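# Stack green block onto blue octagon's peg, then release

## Task

Slide the green block down over the peg that already holds the blue octagonal piece so that the green block sits on top of the blue one, then open and withdraw both hands so that in the final state no part of the robot is in contact with the board or with any piece.

## Robot and tools

Robot: two arms, left_arm and right_arm, each ending in a five-finger hand. The right arm has a right hand and the left arm a mirrored left hand. Base positions in the scene frame: left_arm at (-0.041, +0.362, +0.033) m, right_arm at (+0.043, -0.273, +0.049) m, both nearly unrotated. A camera stand sits behind the arms.

Scene frame: origin on the table surface halfway between the nominal bases. +z is up, +x points out over the table, and left_arm is on the +y side. Image left and right do not match arm names. All reported hand positions (metres) and quaternions (wxyz) are in this frame. Readings can be off by a few cm.

Hand point: a point fixed to the palm, about 0.05 m in front of it and 0.15 m from the wrist flange. Its +z runs along straight fingers, +y comes out of the palm, and +x goes across the palm away from the thumb on the right hand (toward the thumb on the left hand). Straight fingers extend 0.06 to 0.07 m past the point and lie 0.06 m behind it along -y. A wrist bracket on the little-finger side can strike objects.

The 28-number row (used by execute_actions and move), every value in [-1, 1]: left_arm dx, dy, dz, rx, ry, rz; left hand thumb_turn, thumb_bend, index, middle, ring, little, force_limit, speed; then the same 14 for right_arm. Both arms always appear, even if one stays still.
Pose part: an offset, not a pose, measured from that arm's Hand target at the start of the action or move, along scene-frame axes. 1.0 equals 0.6 m of travel or 180 degrees; rx, ry, rz form one rotation vector, turning about the Hand target's position. All six at 0 re-requests the current Hand target. Sending the same offset again moves further.
Hand part: absolute motor targets, not offsets. For each finger motor -1 is open/straight, +1 is closed/curled; thumb_turn -1 sits beside the palm, +1 in front of it. force_limit maps -1 to about 0 N and +1 to 10 N at the fingertip (15 N for the two thumb motors). speed rises from near zero at -1 to full at +0.48 and above. For a gentle grip close with speed at -0.94 or lower. To leave a hand unchanged, resend its last executed eight numbers; if none were sent yet this scene, use hand_measured plus hand_force_limit and hand_speed. A grip fits objects roughly 0.035 to 0.065 m thick with the thumb turned in front.

execute_actions(actions, cameras): actions is a list of actions; each action is a list of up to 15 rows, one per 1/30 s step, the last row held if fewer. Each row counts from the action's start pose, not the previous row. An empty list returns images. cameras: names from cam_high, cam_left_wrist, cam_right_wrist, or ["all"], or [].

move(target, speed, blend, blocking, cameras): target is one 28-number row or a list of up to 15 rows, every row an offset from the same starting Hand targets. speed is the path top speed in m/s (0.002 to 4.3, default 0.25), one value or one per target; rotations are capped at twice that in rad/s. blend in m rounds corners at intermediate targets (0 stops at each). blocking=false returns after about 0.5 s while motion continues. Paths are straight, ignore obstacles and the other arm, and are capped at 10 s. Faster moves hit harder and overshoot more; avoid paths passing near an arm's own base.

wait(seconds 0 to 10): let time pass with current commands held. stop(): brake a running move. zoom_image(camera, region [x0, y0, x1, y1] in pixels, up to 504 by 504): enlarge part of the latest image. show_instructions(): shows reference pages. finished_scene(scene): ends the current scene, given its number; irreversible.

Results: end_effector_position and end_effector_quat_wxyz per arm; Hand target (the commanded pose, after clipping, that the next offsets start from); hand_measured, hand_stopped_by (moving, target, force, stalled, fault) and hand_load_n (fingertip load, positive pushing open), six values each in motor order; joint positions, velocities (may say within noise or be omitted) and torques; motor temperatures. A move adds a move: line with its ending (done, off_target, moving, held, fault) and limits (paced = pose clipped, held = steps withheld). Done means within 10 mm and 2 degrees; it says nothing about contact. A lost grip shows as hand_load_n dropping near 0.

Behaviour: the arm tracks loosely; it often rests 1 to 3 cm (sometimes 5) below the command. A later command, even zeros, asks for the target again; if still short, add the gap as an offset. Commanded orientation is limited to 40 degrees from the measured one each step. A blocked arm keeps pressing until commanded back past its hand point.

Avoid: dropping pieces or letting them fall or leave the table; releasing a piece that is still moving; hitting the board or table hard; pressing the two hands against each other or closing one hand on the other's fingers; overloading fingers with twists or hard pushes. Motors heat when holding loads or straining; above 85 °C a MOTOR HOT line appears, and at 100 °C that arm goes limp for 30 s or more. Loose objects may get a small random nudge at times.

Each tool is called after "Emit:" as name([rows], argument=value, ...), one row to a line, values as JSON.

Reference images:

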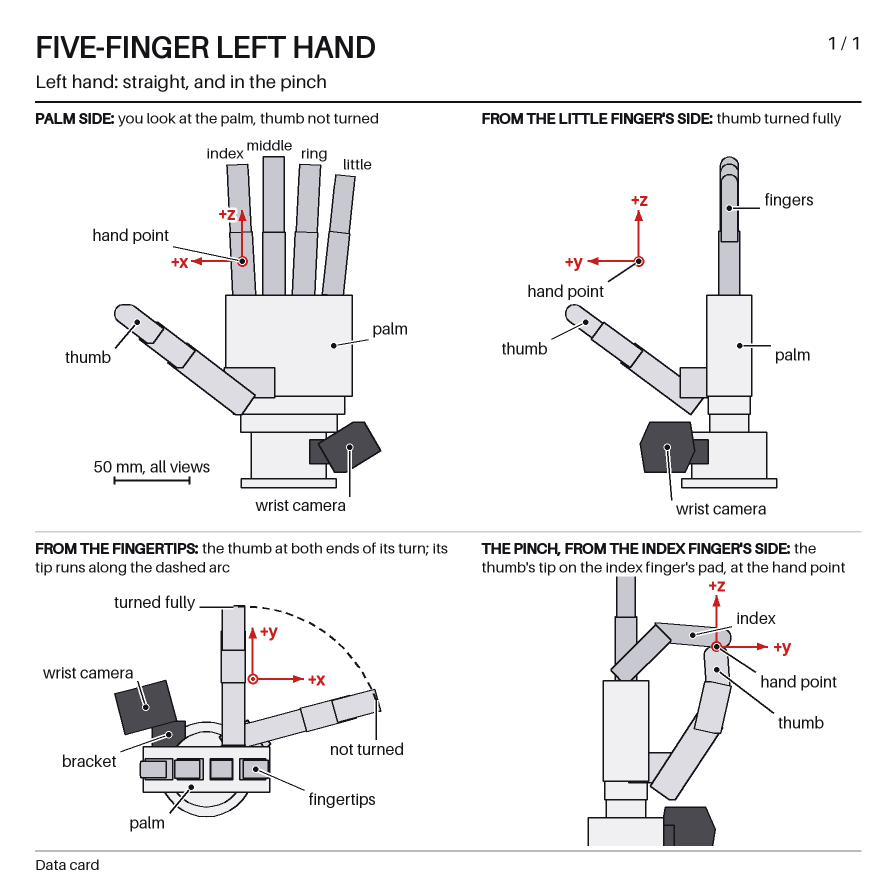

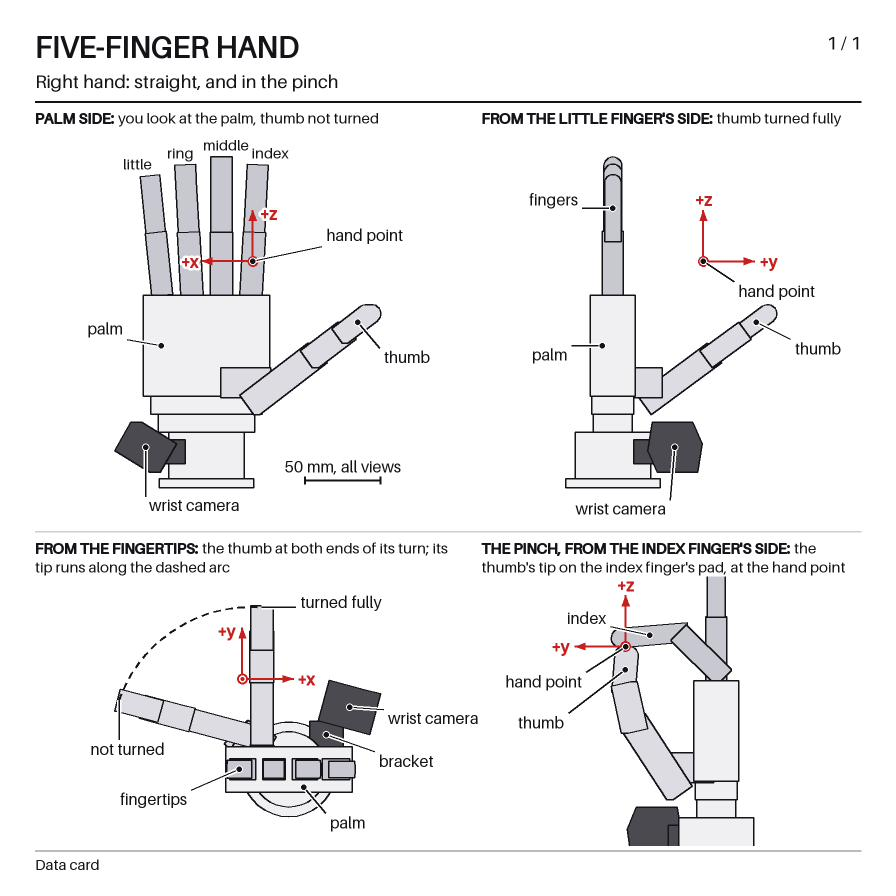

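## Session

Emit:
execute_actions(actions=[])

Scene clock: 0.00 s.
left_arm: end_effector_position=(+0.6163, +0.3184, +0.1098) hand_measured=(-1.000, -1.000, -1.000, -1.000, -1.000, -1.000) hand_load_n=(+0.0, +0.0, +0.0, +0.0, +0.0, +0.0) hand_stopped_by=(target, target, target, target, target, target) hand_force_limit=0.00 hand_speed=-0.80 end_effector_quat_wxyz=(+0.497, +0.125, +0.793, -0.330) | right_arm: end_effector_position=(+0.1334, +0.0906, +0.2758) hand_measured=(-1.000, -1.000, -1.000, -1.000, -1.000, -1.000) hand_load_n=(+0.0, +0.0, +0.0, +0.0, +0.0, +0.0) hand_stopped_by=(target, target, target, target, target, target) hand_force_limit=0.00 hand_speed=-0.80 end_effector_quat_wxyz=(+0.020, +0.786, +0.608, +0.113)
Joint positions: left_arm=[0.076 1.786 0.993 0.374 0.78 1.444] | right_arm=[1.541 1.334 1.254 -1.382 0.203 -1.33]
Joint velocities: within noise
Joint torques (N m): no reading
Motor temperatures (°C): left_arm=[24 27 27 25 23 23] | right_arm=[24 23 23 25 24 24]
Heat: left arm: hottest shoulder 27 °C; right arm: hottest wrist pitch 25 °C.
Hand target: left_arm +0.6244, +0.3190, +0.1183; +0.505, +0.129, +0.788, -0.328 | right_arm +0.1335, +0.0979, +0.2872; +0.007, +0.786, +0.606, +0.123

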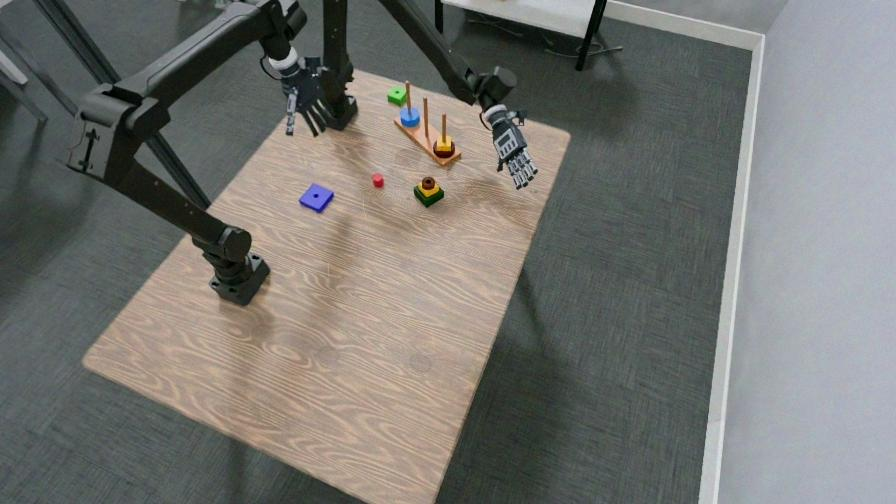

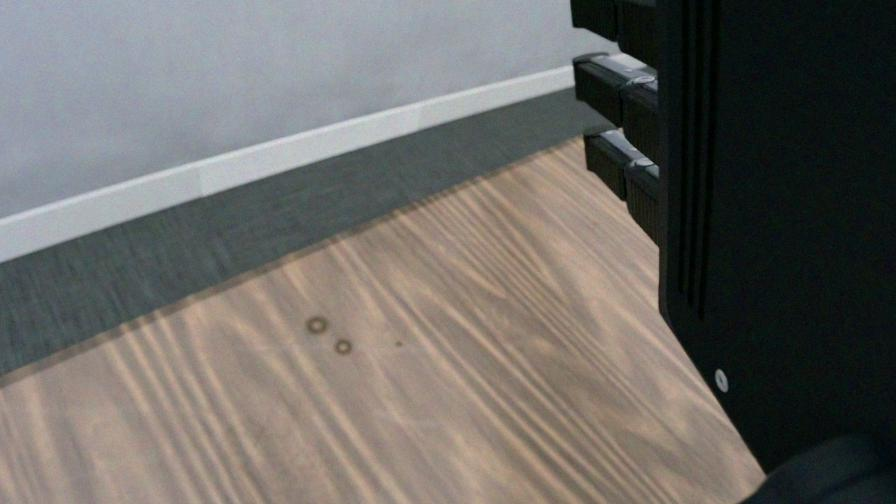

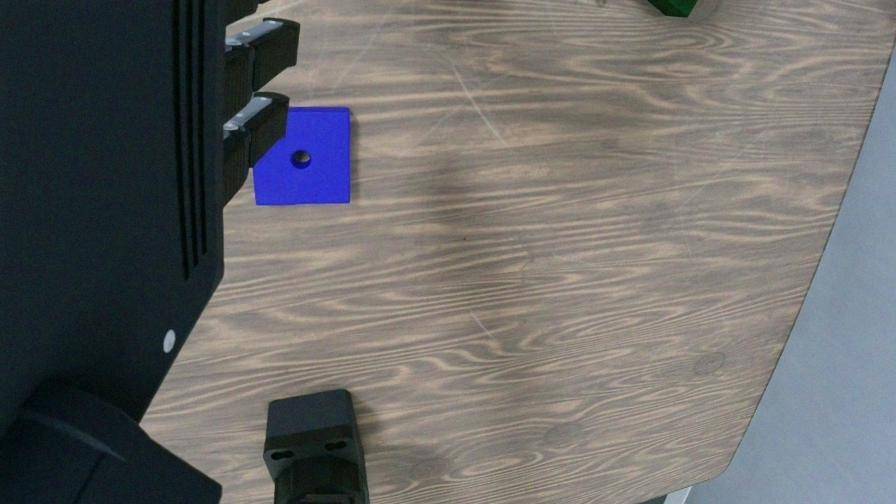

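Emit:
zoom_image(camera="cam_high", region=[290, 60, 490, 220])

Emit:
zoom_image(camera="cam_high", region=[370, 70, 480, 170])

Scaled by 2.520 from the camera's 896x504 image, which has a finer 1280x720 frame.

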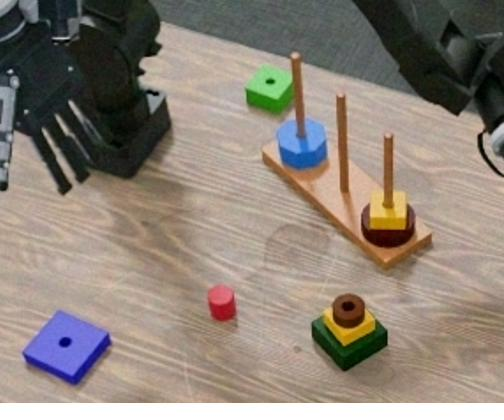

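Scaled by 4.582 from the camera's 896x504 image, which has a finer 1280x720 frame.

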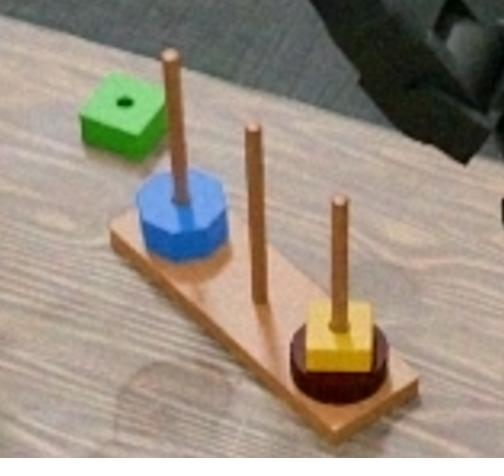

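Emit:
zoom_image(camera="cam_high", region=[375, 75, 425, 115])

Emit:
zoom_image(camera="cam_high", region=[300, 60, 400, 140])

Emit:
zoom_image(camera="cam_high", region=[0, 0, 504, 320])

Scaled by 10.080 from the camera's 896x504 image, which has a finer 1280x720 frame.

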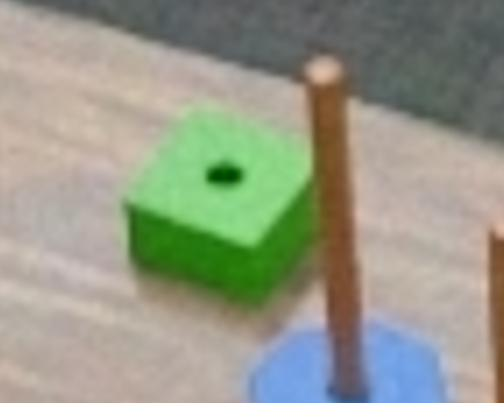

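Scaled by 5.040 from the camera's 896x504 image, which has a finer 1280x720 frame.

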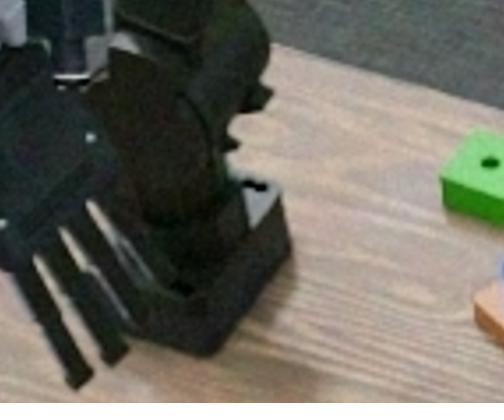

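Scaled by 1.000.

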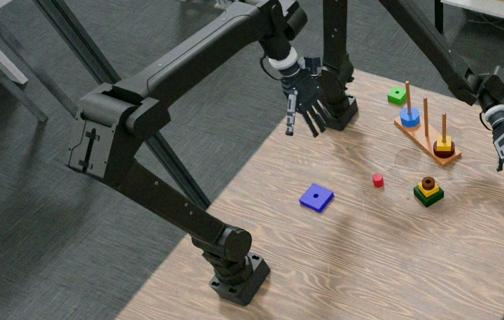

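Emit:
move([
  [-0.04,0.018,0.336,0,0,0,1,-1,-0.45,-0.45,1,1,-0.2,-0.2,0.283,-0.367,0.03,0,0,0,-1,-1,-1,-1,-1,-1,0,-0.8],
  [-0.49,0.252,0.403,-0.22,0.166,0.156,1,-1,-0.45,-0.45,1,1,-0.2,-0.2,0.283,-0.367,0.03,0,0,0,-1,-1,-1,-1,-1,-1,0,-0.8],
], blend=[0.05,0], speed=0.25, cameras=["all"])

Scene clock: 577.53 s.
left_arm: end_effector_position=(+0.3305, +0.4666, +0.3500) hand_measured=(+1.000, -1.000, -0.450, -0.450, +1.000, +1.000) hand_load_n=(+0.0, +0.0, +0.0, +0.0, +0.0, -0.5) hand_stopped_by=(target, target, target, target, target, target) hand_force_limit=-0.20 hand_speed=-0.20 end_effector_quat_wxyz=(+0.356, -0.328, +0.740, -0.467) | right_arm: end_effector_position=(+0.3019, -0.1192, +0.3016) hand_measured=(-1.000, -1.000, -1.000, -1.000, -1.000, -1.000) hand_load_n=(+0.0, +0.0, +0.0, +0.0, +0.0, +0.0) hand_stopped_by=(target, target, target, target, target, target) hand_force_limit=0.00 hand_speed=-0.80 end_effector_quat_wxyz=(+0.009, +0.788, +0.604, +0.122)
Joint positions: left_arm=[0.695 0.988 1.002 -0.75 1.091 0.911] | right_arm=[0.77 0.915 1.011 -1.427 0.053 -2.087]
Joint torques (N m): left_arm=[-0.44 -4.6 10.18 0.91 0.6 0.09] | right_arm=[-1.55 -3.6 7.45 0.46 0.04 -0.06]
Motor temperatures (°C): left_arm=[24 32 40 25 23 23] | right_arm=[24 26 37 25 24 23]
Heat: left arm: hottest elbow 40 °C; right arm: hottest elbow 37 °C.
Hand target: left_arm +0.3304, +0.4703, +0.3601; +0.366, -0.321, +0.740, -0.463 | right_arm +0.3032, -0.1224, +0.3051; +0.007, +0.786, +0.606, +0.123
Off the commanded pose: left_arm 0.011 m, 1 deg | right_arm 0.005 m, 0 deg.
joint sent to its limit (right arm) — joint 6 (wrist roll), lower limit. The joint targets still meet the commanded pose.
move: off_target (left_arm)

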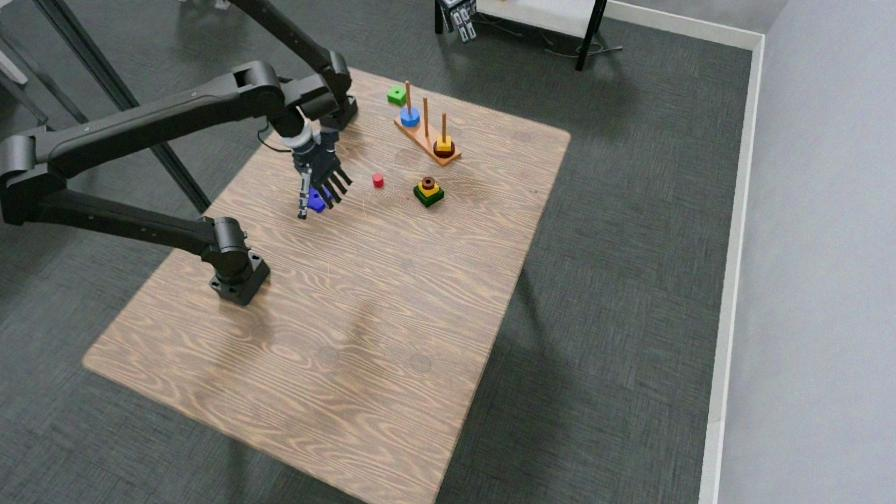

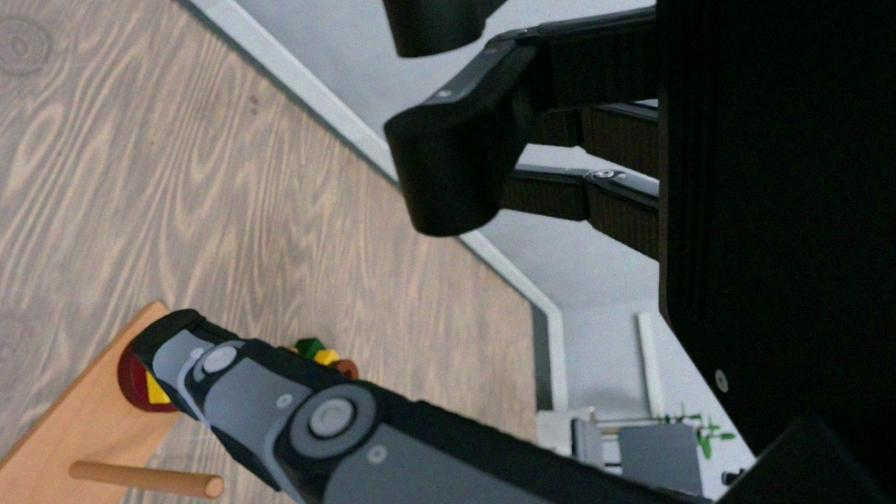

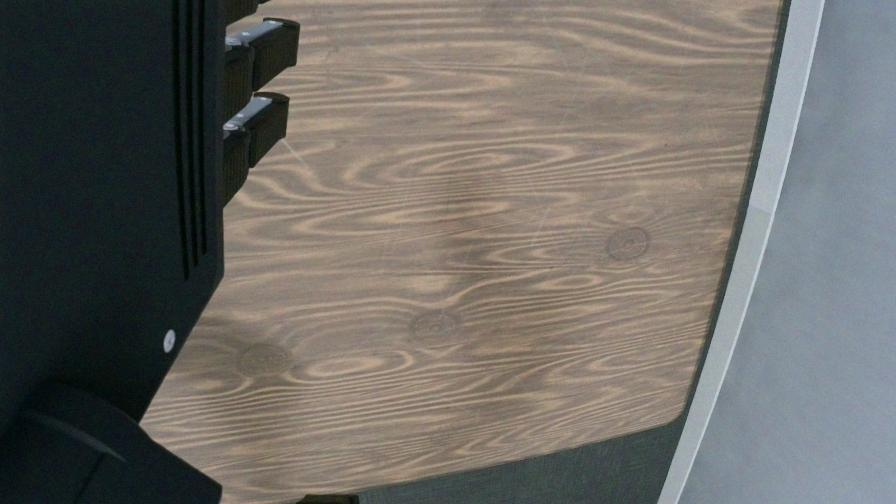

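Emit:
move(target=[-0.476,0.138,-0.26,-0.212,0.174,0.130,1,-1,-0.45,-0.45,1,1,-0.2,-0.2,0,0,0,0,0,0,-1,-1,-1,-1,-1,-1,0,-0.8], speed=0.25, cameras=["all"])

Scene clock: 605.57 s.
left_arm: end_effector_position=(+0.0483, +0.5553, +0.2060) hand_measured=(+1.000, -1.000, -0.450, -0.450, +1.000, +1.000) hand_load_n=(-0.5, +0.0, +0.0, +0.0, +0.0, +0.0) hand_stopped_by=(target, target, target, target, target, target) hand_force_limit=-0.20 hand_speed=-0.20 end_effector_quat_wxyz=(-0.149, +0.717, -0.540, +0.414) | right_arm: end_effector_position=(+0.3019, -0.1192, +0.3016) hand_measured=(-1.000, -1.000, -1.000, -1.000, -1.000, -1.000) hand_load_n=(+0.0, +0.0, +0.0, +0.0, +0.0, +0.0) hand_stopped_by=(target, target, target, target, target, target) hand_force_limit=0.00 hand_speed=-0.80 end_effector_quat_wxyz=(+0.009, +0.788, +0.604, +0.122)
Joint positions: left_arm=[1.638 1.232 0.898 -1.677 0.827 1.56] | right_arm=[0.77 0.915 1.011 -1.427 0.053 -2.087]
Joint torques (N m): left_arm=[-0.03 -4.19 6.34 -1.4 0.39 0.06] | right_arm=[-1.55 -3.6 7.46 0.47 0.04 -0.06]
Heat: left arm: hottest elbow 41 °C; right arm: hottest elbow 35 °C.
Hand target: left_arm +0.0448, +0.5531, +0.2041; -0.119, +0.670, -0.543, +0.492 | right_arm +0.3032, -0.1224, +0.3051; +0.007, +0.786, +0.606, +0.123
Off the commanded pose: left_arm 0.005 m, 11 deg | right_arm 0.005 m, 0 deg.
joint sent to its limit (left arm) — joint 4 (wrist pitch), lower limit. The joint targets are off in orientation, not in position.
joint sent to its limit (right arm) — joint 6 (wrist roll), lower limit. The joint targets still meet the commanded pose.
move: off_target (left_arm)

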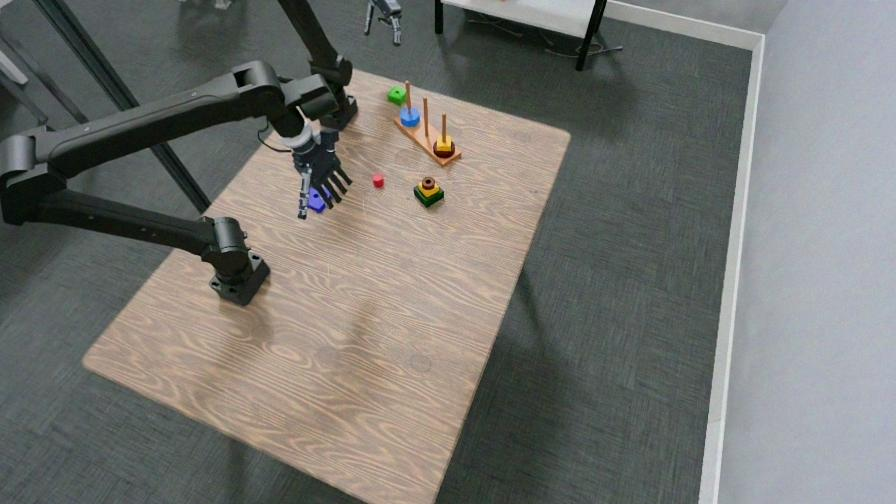

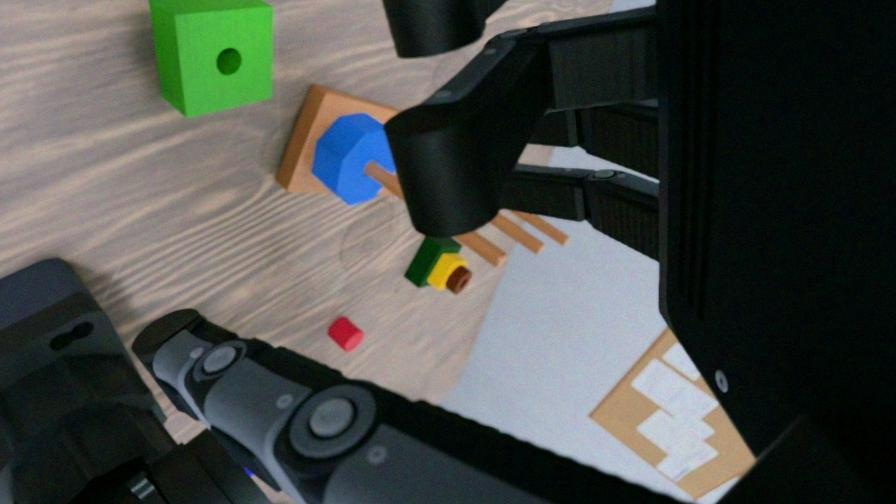

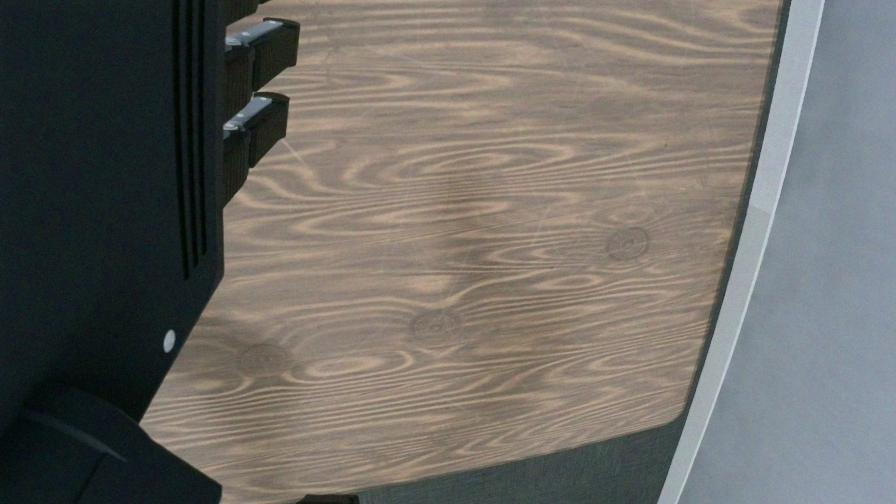

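Emit:
move(target=[-0.003,0,-0.19,0,0,0,1,-1,-0.45,-0.45,1,1,-0.2,-0.2,0,0,0,0,0,0,-1,-1,-1,-1,-1,-1,0,-0.8], speed=0.2, cameras=["cam_high","cam_left_wrist"])

Emit:
zoom_image(camera="cam_high", region=[340, 40, 440, 120])

Scene clock: 651.83 s.
left_arm: end_effector_position=(+0.0435, +0.5530, +0.0948) hand_measured=(+1.000, -1.000, -0.450, -0.450, +1.000, +1.000) hand_load_n=(+0.0, +0.0, +0.0, +0.0, +0.0, +0.0) hand_stopped_by=(target, target, target, target, target, target) hand_force_limit=-0.20 hand_speed=-0.20 end_effector_quat_wxyz=(-0.117, +0.671, -0.545, +0.489) | right_arm: end_effector_position=(+0.3019, -0.1192, +0.3016) hand_measured=(-1.000, -1.000, -1.000, -1.000, -1.000, -1.000) hand_load_n=(+0.0, +0.0, +0.0, +0.5, +0.0, +0.0) hand_stopped_by=(target, target, target, target, target, target) hand_force_limit=0.00 hand_speed=-0.80 end_effector_quat_wxyz=(+0.009, +0.788, +0.604, +0.122)
Joint positions: left_arm=[1.658 1.582 0.795 -1.518 0.842 1.797] | right_arm=[0.77 0.915 1.011 -1.427 0.053 -2.087]
Joint torques (N m): left_arm=[-0.73 -5.95 4.25 -1.13 0.55 -0.04] | right_arm=[-1.55 -3.6 7.45 0.49 0.04 -0.06]
Heat: left arm: hottest elbow 39 °C; right arm: hottest elbow 33 °C.
Hand target: left_arm +0.0430, +0.5531, +0.0901; -0.119, +0.670, -0.543, +0.492 | right_arm +0.3032, -0.1224, +0.3051; +0.007, +0.786, +0.606, +0.123
Off the commanded pose: left_arm 0.005 m, 1 deg | right_arm 0.005 m, 0 deg.
joint sent to its limit (right arm) — joint 6 (wrist roll), lower limit. The joint targets still meet the commanded pose.
move: done
Images, in order (width x height): cam_high 896x504, cam_left_wrist 896x504.

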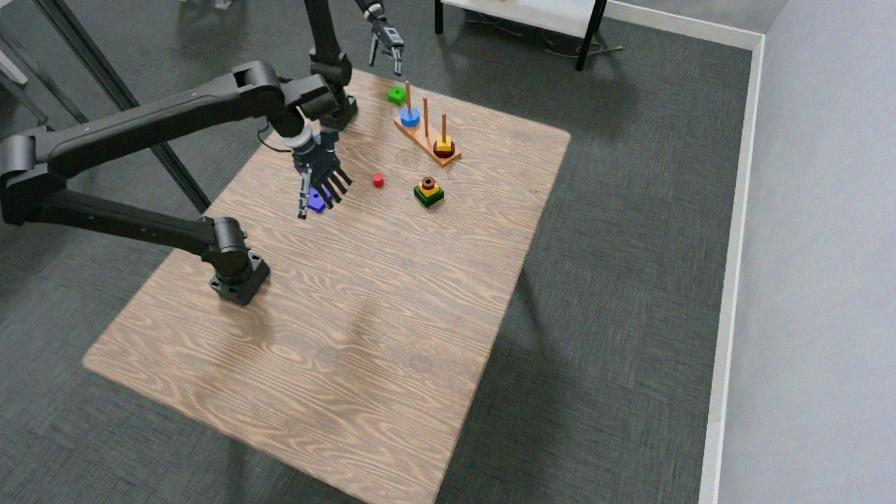

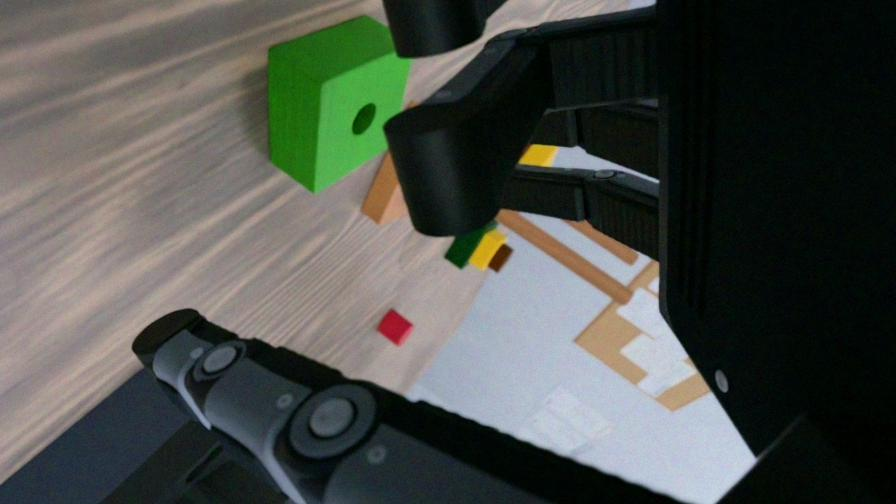

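Scaled by 5.040 from the camera's 896x504 image, which has a finer 1280x720 frame.

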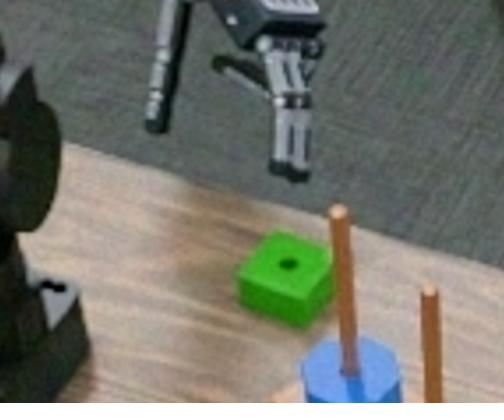

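Emit:
move(target=[0.087,-0.017,0,0,0,0,1,-1,-0.45,-0.45,1,1,-0.2,-0.2,0,0,0,0,0,0,-1,-1,-1,-1,-1,-1,0,-0.8], speed=0.2, cameras=["cam_high","cam_left_wrist"])

Emit:
zoom_image(camera="cam_high", region=[340, 40, 440, 120])

Scene clock: 715.23 s.
left_arm: end_effector_position=(+0.0932, +0.5460, +0.0890) hand_measured=(+1.000, -1.000, -0.450, -0.450, +1.000, +1.000) hand_load_n=(+0.0, +0.0, +0.0, +0.0, +0.0, +0.0) hand_stopped_by=(target, target, target, target, target, target) hand_force_limit=-0.20 hand_speed=-0.20 end_effector_quat_wxyz=(-0.118, +0.670, -0.541, +0.494) | right_arm: end_effector_position=(+0.3019, -0.1192, +0.3016) hand_measured=(-1.000, -1.000, -1.000, -1.000, -1.000, -1.000) hand_load_n=(+0.0, +0.0, +0.0, +0.0, +0.0, +0.0) hand_stopped_by=(target, target, target, target, target, target) hand_force_limit=0.00 hand_speed=-0.80 end_effector_quat_wxyz=(+0.009, +0.788, +0.604, +0.122)
Joint positions: left_arm=[1.503 1.551 0.751 -1.364 0.947 1.607] | right_arm=[0.77 0.915 1.011 -1.427 0.053 -2.087]
Joint torques (N m): left_arm=[-1.55 -8.06 3.85 -0.9 0.62 -0.24] | right_arm=[-1.55 -3.6 7.46 0.47 0.04 -0.06]
Motor temperatures (°C): left_arm=[24 30 35 25 24 23] | right_arm=[24 24 33 25 24 23]
Heat: left arm: hottest elbow 35 °C; right arm: hottest elbow 33 °C.
Hand target: left_arm +0.0952, +0.5429, +0.0901; -0.119, +0.670, -0.543, +0.492 | right_arm +0.3032, -0.1224, +0.3051; +0.007, +0.786, +0.606, +0.123
Off the commanded pose: left_arm 0.004 m, 0 deg | right_arm 0.005 m, 0 deg.
joint sent to its limit (right arm) — joint 6 (wrist roll), lower limit. The joint targets still meet the commanded pose.
move: done
Images, in order (width x height): cam_high 896x504, cam_left_wrist 896x504.

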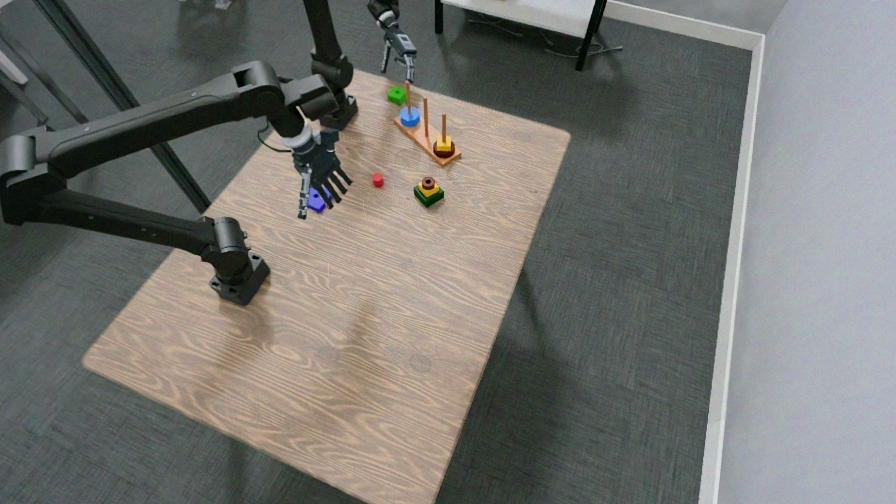

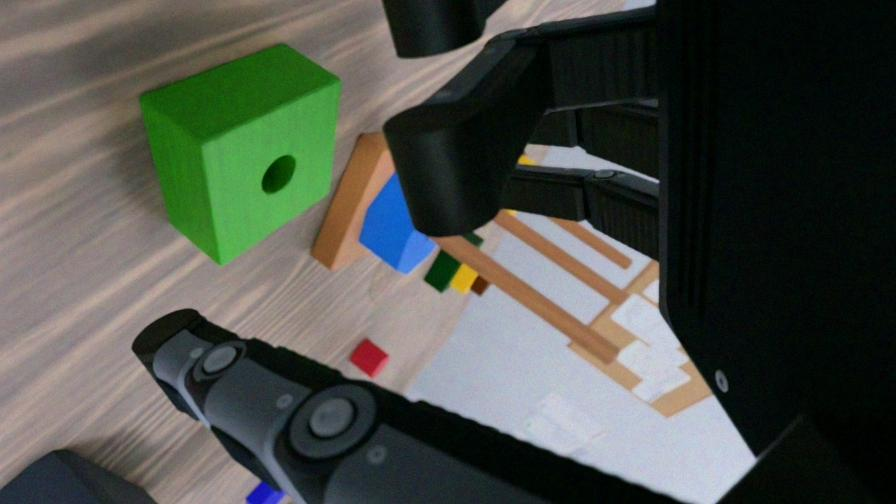

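Scaled by 5.040 from the camera's 896x504 image, which has a finer 1280x720 frame.

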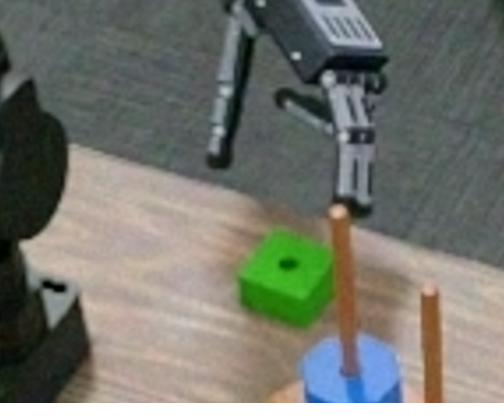

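Emit:
move(target=[0,0.003,-0.075,0,0,0,1,-1,-0.45,-0.45,1,1,-0.2,-0.2,0,0,0,0,0,0,-1,-1,-1,-1,-1,-1,0,-0.8], speed=0.15, cameras=["cam_high","cam_left_wrist"])

Emit:
zoom_image(camera="cam_high", region=[360, 60, 430, 116])

Scene clock: 812.60 s.
left_arm: end_effector_position=(+0.0934, +0.5497, +0.0490) hand_measured=(+1.000, -1.000, -0.450, -0.450, +1.000, +1.000) hand_load_n=(+0.0, +0.0, +0.0, +0.0, +0.0, +0.0) hand_stopped_by=(target, target, target, target, target, target) hand_force_limit=-0.20 hand_speed=-0.20 end_effector_quat_wxyz=(-0.128, +0.668, -0.548, +0.487) | right_arm: end_effector_position=(+0.3019, -0.1192, +0.3016) hand_measured=(-1.000, -1.000, -1.000, -1.000, -1.000, -1.000) hand_load_n=(+0.0, +0.0, +0.0, +0.0, +0.0, +0.0) hand_stopped_by=(target, target, target, target, target, target) hand_force_limit=0.00 hand_speed=-0.80 end_effector_quat_wxyz=(+0.009, +0.788, +0.604, +0.122)
Joint positions: left_arm=[1.503 1.637 0.72 -1.219 0.947 1.606] | right_arm=[0.77 0.915 1.011 -1.427 0.053 -2.087]
Joint torques (N m): left_arm=[-1.44 -5.83 3.29 -0.87 0.59 -0.23] | right_arm=[-1.55 -3.6 7.46 0.49 0.04 -0.06]
Heat: left arm: hottest elbow 34 °C; right arm: hottest elbow 33 °C.
Hand target: left_arm +0.0952, +0.5447, +0.0451; -0.119, +0.670, -0.543, +0.492 | right_arm +0.3032, -0.1224, +0.3051; +0.007, +0.786, +0.606, +0.123
Off the commanded pose: left_arm 0.007 m, 1 deg | right_arm 0.005 m, 0 deg.
joint sent to its limit (right arm) — joint 6 (wrist roll), lower limit. The joint targets still meet the commanded pose.
move: done
Images, in order (width x height): cam_high 896x504, cam_left_wrist 896x504.

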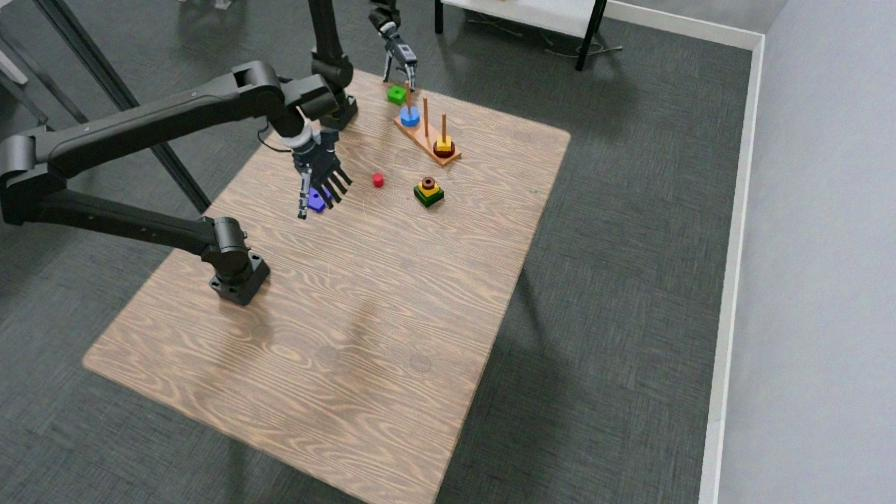

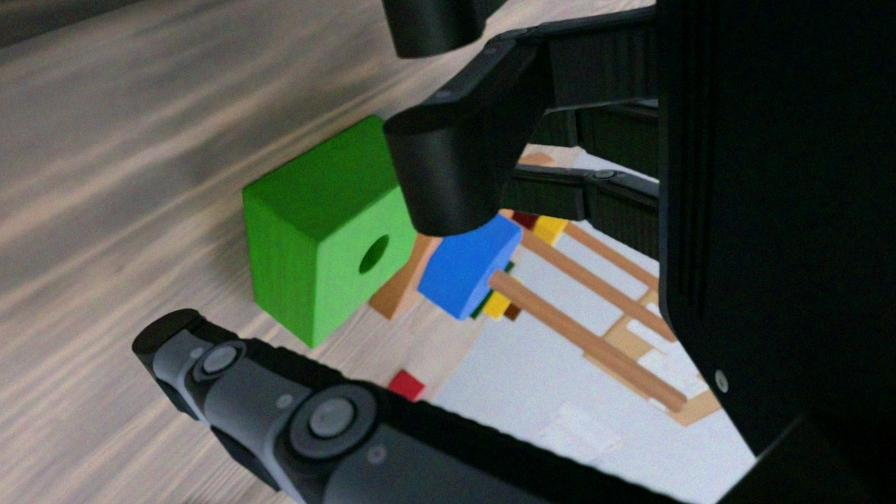

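Scaled by 7.200 from the camera's 896x504 image, which has a finer 1280x720 frame.

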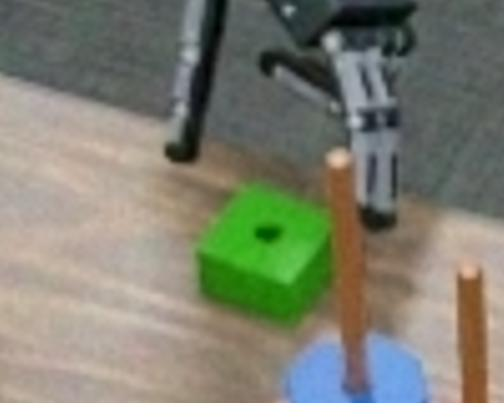

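Emit:
move(target=[0.004,-0.009,-0.015,0,0,0,1,-1,-0.45,-0.45,1,1,-0.2,-0.2,0,0,0,0,0,0,-1,-1,-1,-1,-1,-1,0,-0.8], speed=0.1, cameras=["cam_high","cam_left_wrist"])

Emit:
zoom_image(camera="cam_high", region=[360, 60, 430, 116])

Scene clock: 854.77 s.
left_arm: end_effector_position=(+0.0956, +0.5457, +0.0402) hand_measured=(+1.000, -1.000, -0.450, -0.450, +1.000, +1.000) hand_load_n=(+0.0, +0.0, -0.5, +0.0, +0.0, +0.0) hand_stopped_by=(target, target, target, target, target, target) hand_force_limit=-0.20 hand_speed=-0.20 end_effector_quat_wxyz=(-0.129, +0.668, -0.549, +0.486) | right_arm: end_effector_position=(+0.3019, -0.1192, +0.3016) hand_measured=(-1.000, -1.000, -1.000, -1.000, -1.000, -1.000) hand_load_n=(+0.0, +0.0, +0.0, +0.0, +0.0, +0.0) hand_stopped_by=(target, target, target, target, target, target) hand_force_limit=0.00 hand_speed=-0.80 end_effector_quat_wxyz=(+0.009, +0.788, +0.604, +0.122)
Joint positions: left_arm=[1.495 1.647 0.701 -1.176 0.951 1.594] | right_arm=[0.77 0.915 1.011 -1.427 0.053 -2.087]
Joint torques (N m): left_arm=[-1.61 -6.12 3.08 -1.05 0.65 -0.2] | right_arm=[-1.55 -3.6 7.45 0.47 0.05 -0.06]
Heat: left arm: hottest elbow 33 °C; right arm: hottest elbow 33 °C.
Hand target: left_arm +0.0976, +0.5393, +0.0362; -0.119, +0.670, -0.542, +0.492 | right_arm +0.3032, -0.1224, +0.3051; +0.007, +0.786, +0.606, +0.123
Off the commanded pose: left_arm 0.008 m, 2 deg | right_arm 0.005 m, 0 deg.
joint sent to its limit (right arm) — joint 6 (wrist roll), lower limit. The joint targets still meet the commanded pose.
move: done
Images, in order (width x height): cam_high 896x504, cam_left_wrist 896x504.

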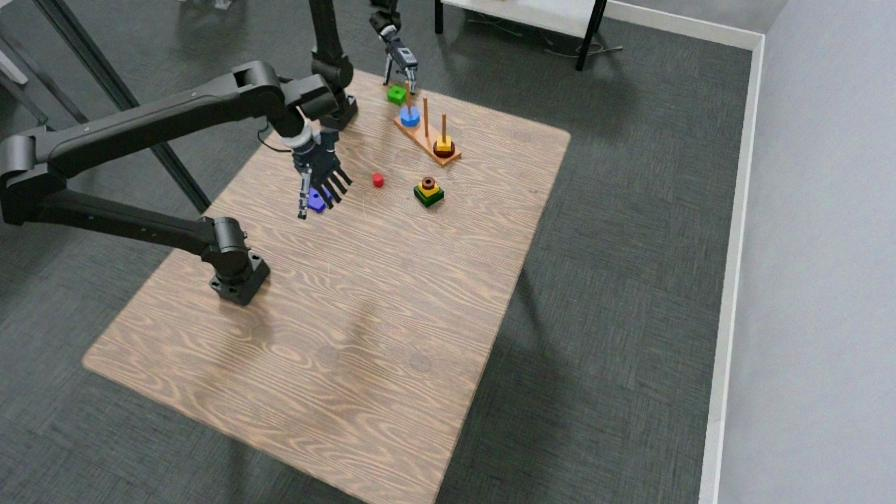

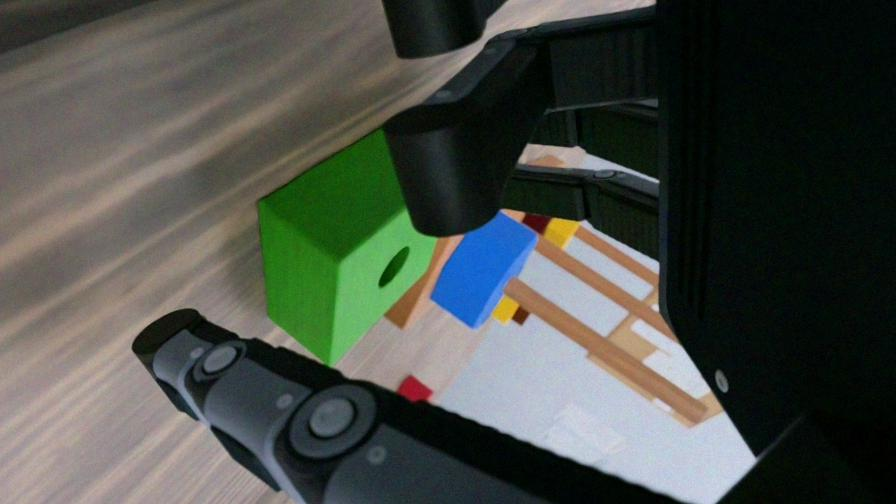

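Scaled by 7.200 from the camera's 896x504 image, which has a finer 1280x720 frame.

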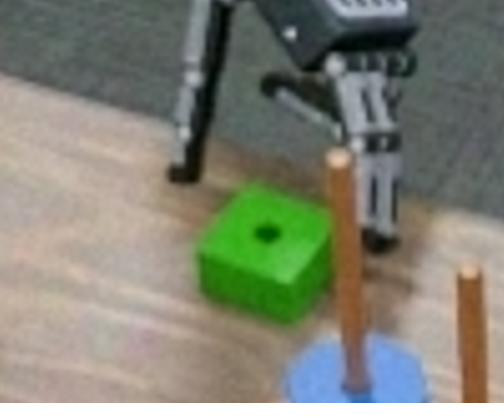

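Emit:
move(target=[0.017,-0.035,-0.010,0,0,0,1,-1,-0.45,-0.45,1,1,-0.2,-0.2,0,0,0,0,0,0,-1,-1,-1,-1,-1,-1,0,-0.8], speed=0.1, cameras=["cam_high","cam_left_wrist"])

Emit:
zoom_image(camera="cam_high", region=[360, 60, 430, 116])

Scene clock: 912.10 s.
left_arm: end_effector_position=(+0.1064, +0.5228, +0.0316) hand_measured=(+1.000, -1.000, -0.450, -0.450, +1.000, +1.000) hand_load_n=(+0.0, +0.0, +0.0, -1.0, +0.0, +0.5) hand_stopped_by=(target, target, target, target, target, target) hand_force_limit=-0.20 hand_speed=-0.20 end_effector_quat_wxyz=(-0.120, +0.673, -0.537, +0.495) | right_arm: end_effector_position=(+0.3019, -0.1192, +0.3016) hand_measured=(-1.000, -1.000, -1.000, -1.000, -1.000, -1.000) hand_load_n=(+0.0, -0.5, +0.0, +0.0, +0.0, +0.0) hand_stopped_by=(target, target, target, target, target, target) hand_force_limit=0.00 hand_speed=-0.80 end_effector_quat_wxyz=(+0.009, +0.788, +0.604, +0.122)
Joint positions: left_arm=[1.456 1.642 0.637 -1.095 0.978 1.525] | right_arm=[0.77 0.915 1.011 -1.427 0.053 -2.087]
Joint torques (N m): left_arm=[-1.73 -7.18 2.44 -0.54 0.48 -0.14] | right_arm=[-1.55 -3.55 7.46 0.47 0.04 -0.06]
Heat: left arm: hottest elbow 33 °C; right arm: hottest elbow 34 °C.
Hand target: left_arm +0.1078, +0.5183, +0.0301; -0.119, +0.670, -0.543, +0.492 | right_arm +0.3032, -0.1224, +0.3051; +0.007, +0.786, +0.606, +0.123
Off the commanded pose: left_arm 0.005 m, 1 deg | right_arm 0.005 m, 0 deg.
joint sent to its limit (right arm) — joint 6 (wrist roll), lower limit. The joint targets still meet the commanded pose.
move: done
Images, in order (width x height): cam_high 896x504, cam_left_wrist 896x504.

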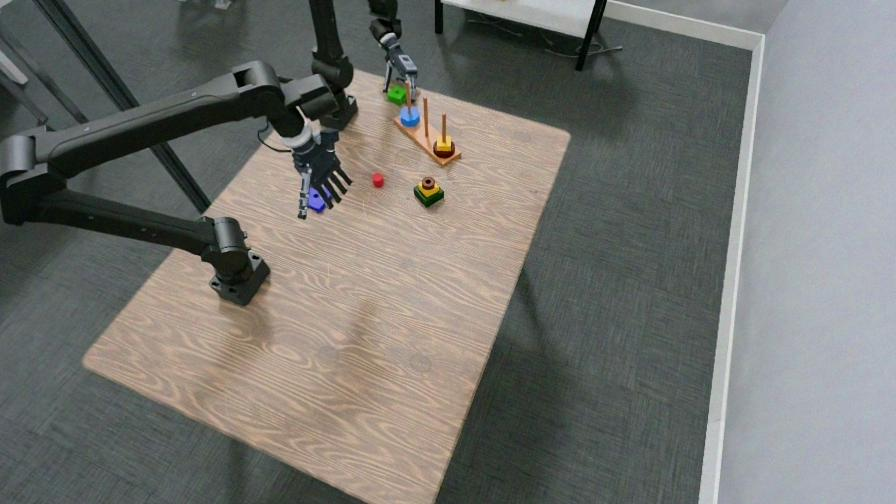

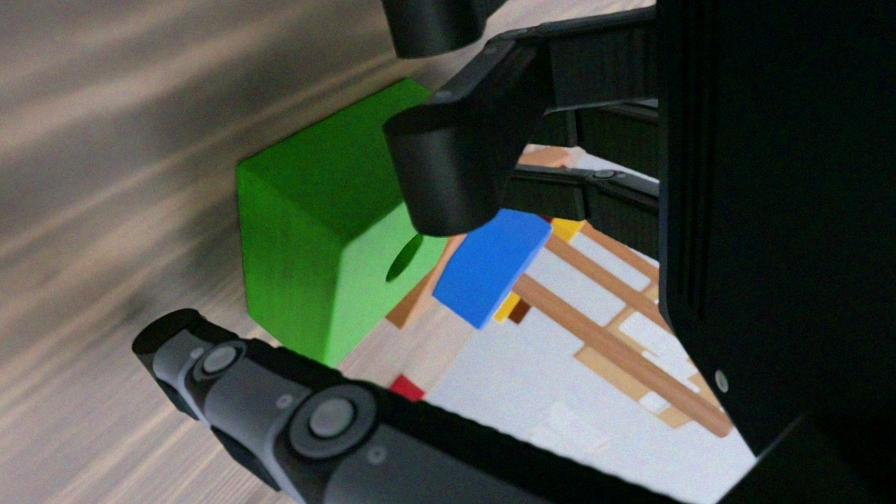

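Scaled by 7.200 from the camera's 896x504 image, which has a finer 1280x720 frame.

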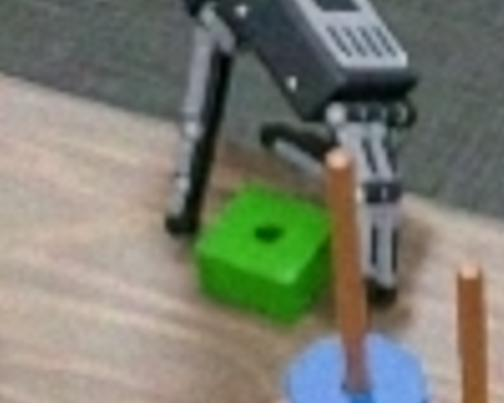

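Emit:
move([
  [0,0,0,0,0,0,1,-0.7,-0.45,-0.45,1,1,-0.4,-0.85,0,0,0,0,0,0,-1,-1,-1,-1,-1,-1,0,-0.8],
  [0,0,0,0,0,0,1,-0.7,0.1,0.1,1,1,-0.4,-0.88,0,0,0,0,0,0,-1,-1,-1,-1,-1,-1,0,-0.8],
], speed=0.1, cameras=["cam_high","cam_left_wrist"])

Emit:
zoom_image(camera="cam_high", region=[360, 60, 430, 116])

Scene clock: 936.13 s.
left_arm: end_effector_position=(+0.1099, +0.5228, +0.0336) hand_measured=(+1.000, -0.702, -0.118, -0.140, +1.000, +1.000) hand_load_n=(-1.0, +3.5, +4.5, +2.0, +0.0, +0.0) hand_stopped_by=(target, target, force, force, target, target) hand_force_limit=-0.40 hand_speed=-0.88 end_effector_quat_wxyz=(-0.122, +0.672, -0.534, +0.499) | right_arm: end_effector_position=(+0.3019, -0.1192, +0.3016) hand_measured=(-1.000, -1.000, -1.000, -1.000, -1.000, -1.000) hand_load_n=(+0.0, +0.0, +0.0, +0.0, +0.0, +0.0) hand_stopped_by=(target, target, target, target, target, target) hand_force_limit=0.00 hand_speed=-0.80 end_effector_quat_wxyz=(+0.009, +0.788, +0.604, +0.122)
Joint positions: left_arm=[1.449 1.64 0.637 -1.092 0.992 1.515] | right_arm=[0.77 0.915 1.011 -1.427 0.053 -2.087]
Joint torques (N m): left_arm=[-1.08 -7.3 2.45 -0.53 0.01 -0.07] | right_arm=[-1.55 -3.66 7.47 0.47 0.04 -0.06]
Heat: left arm: hottest elbow 32 °C; right arm: hottest elbow 34 °C.
Hand target: left_arm +0.1078, +0.5183, +0.0301; -0.119, +0.670, -0.543, +0.492 | right_arm +0.3032, -0.1224, +0.3051; +0.007, +0.786, +0.606, +0.123
Off the commanded pose: left_arm 0.006 m, 1 deg | right_arm 0.005 m, 0 deg.
joint sent to its limit (right arm) — joint 6 (wrist roll), lower limit. The joint targets still meet the commanded pose.
move: done
Images, in order (width x height): cam_high 896x504, cam_left_wrist 896x504.

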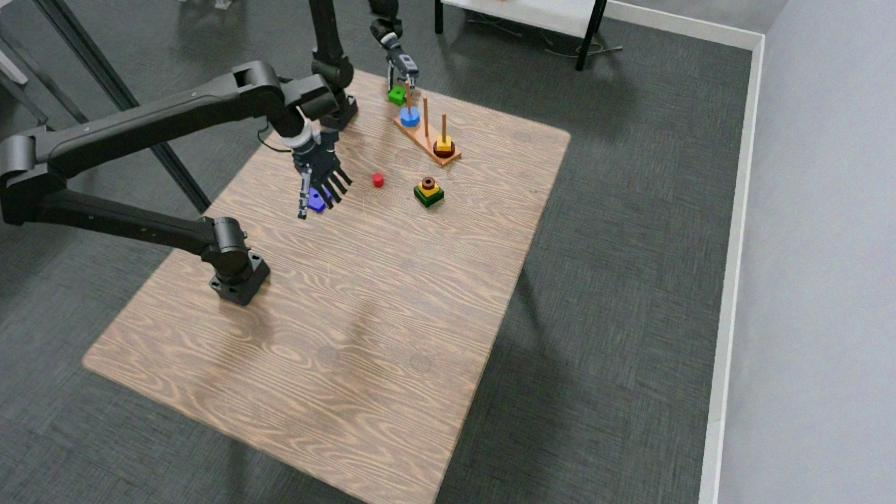

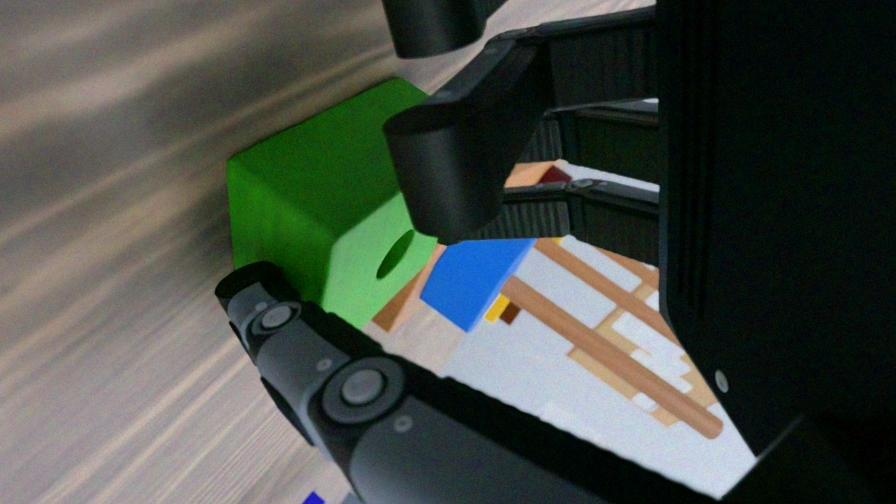

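Scaled by 7.200 from the camera's 896x504 image, which has a finer 1280x720 frame.

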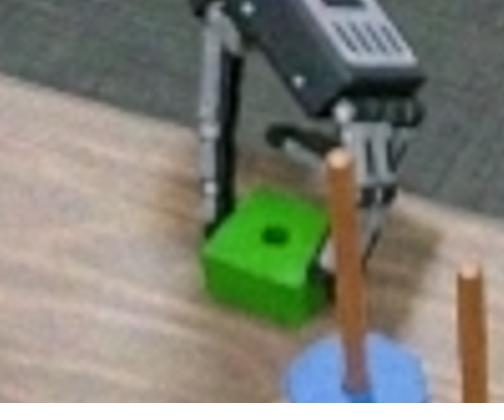

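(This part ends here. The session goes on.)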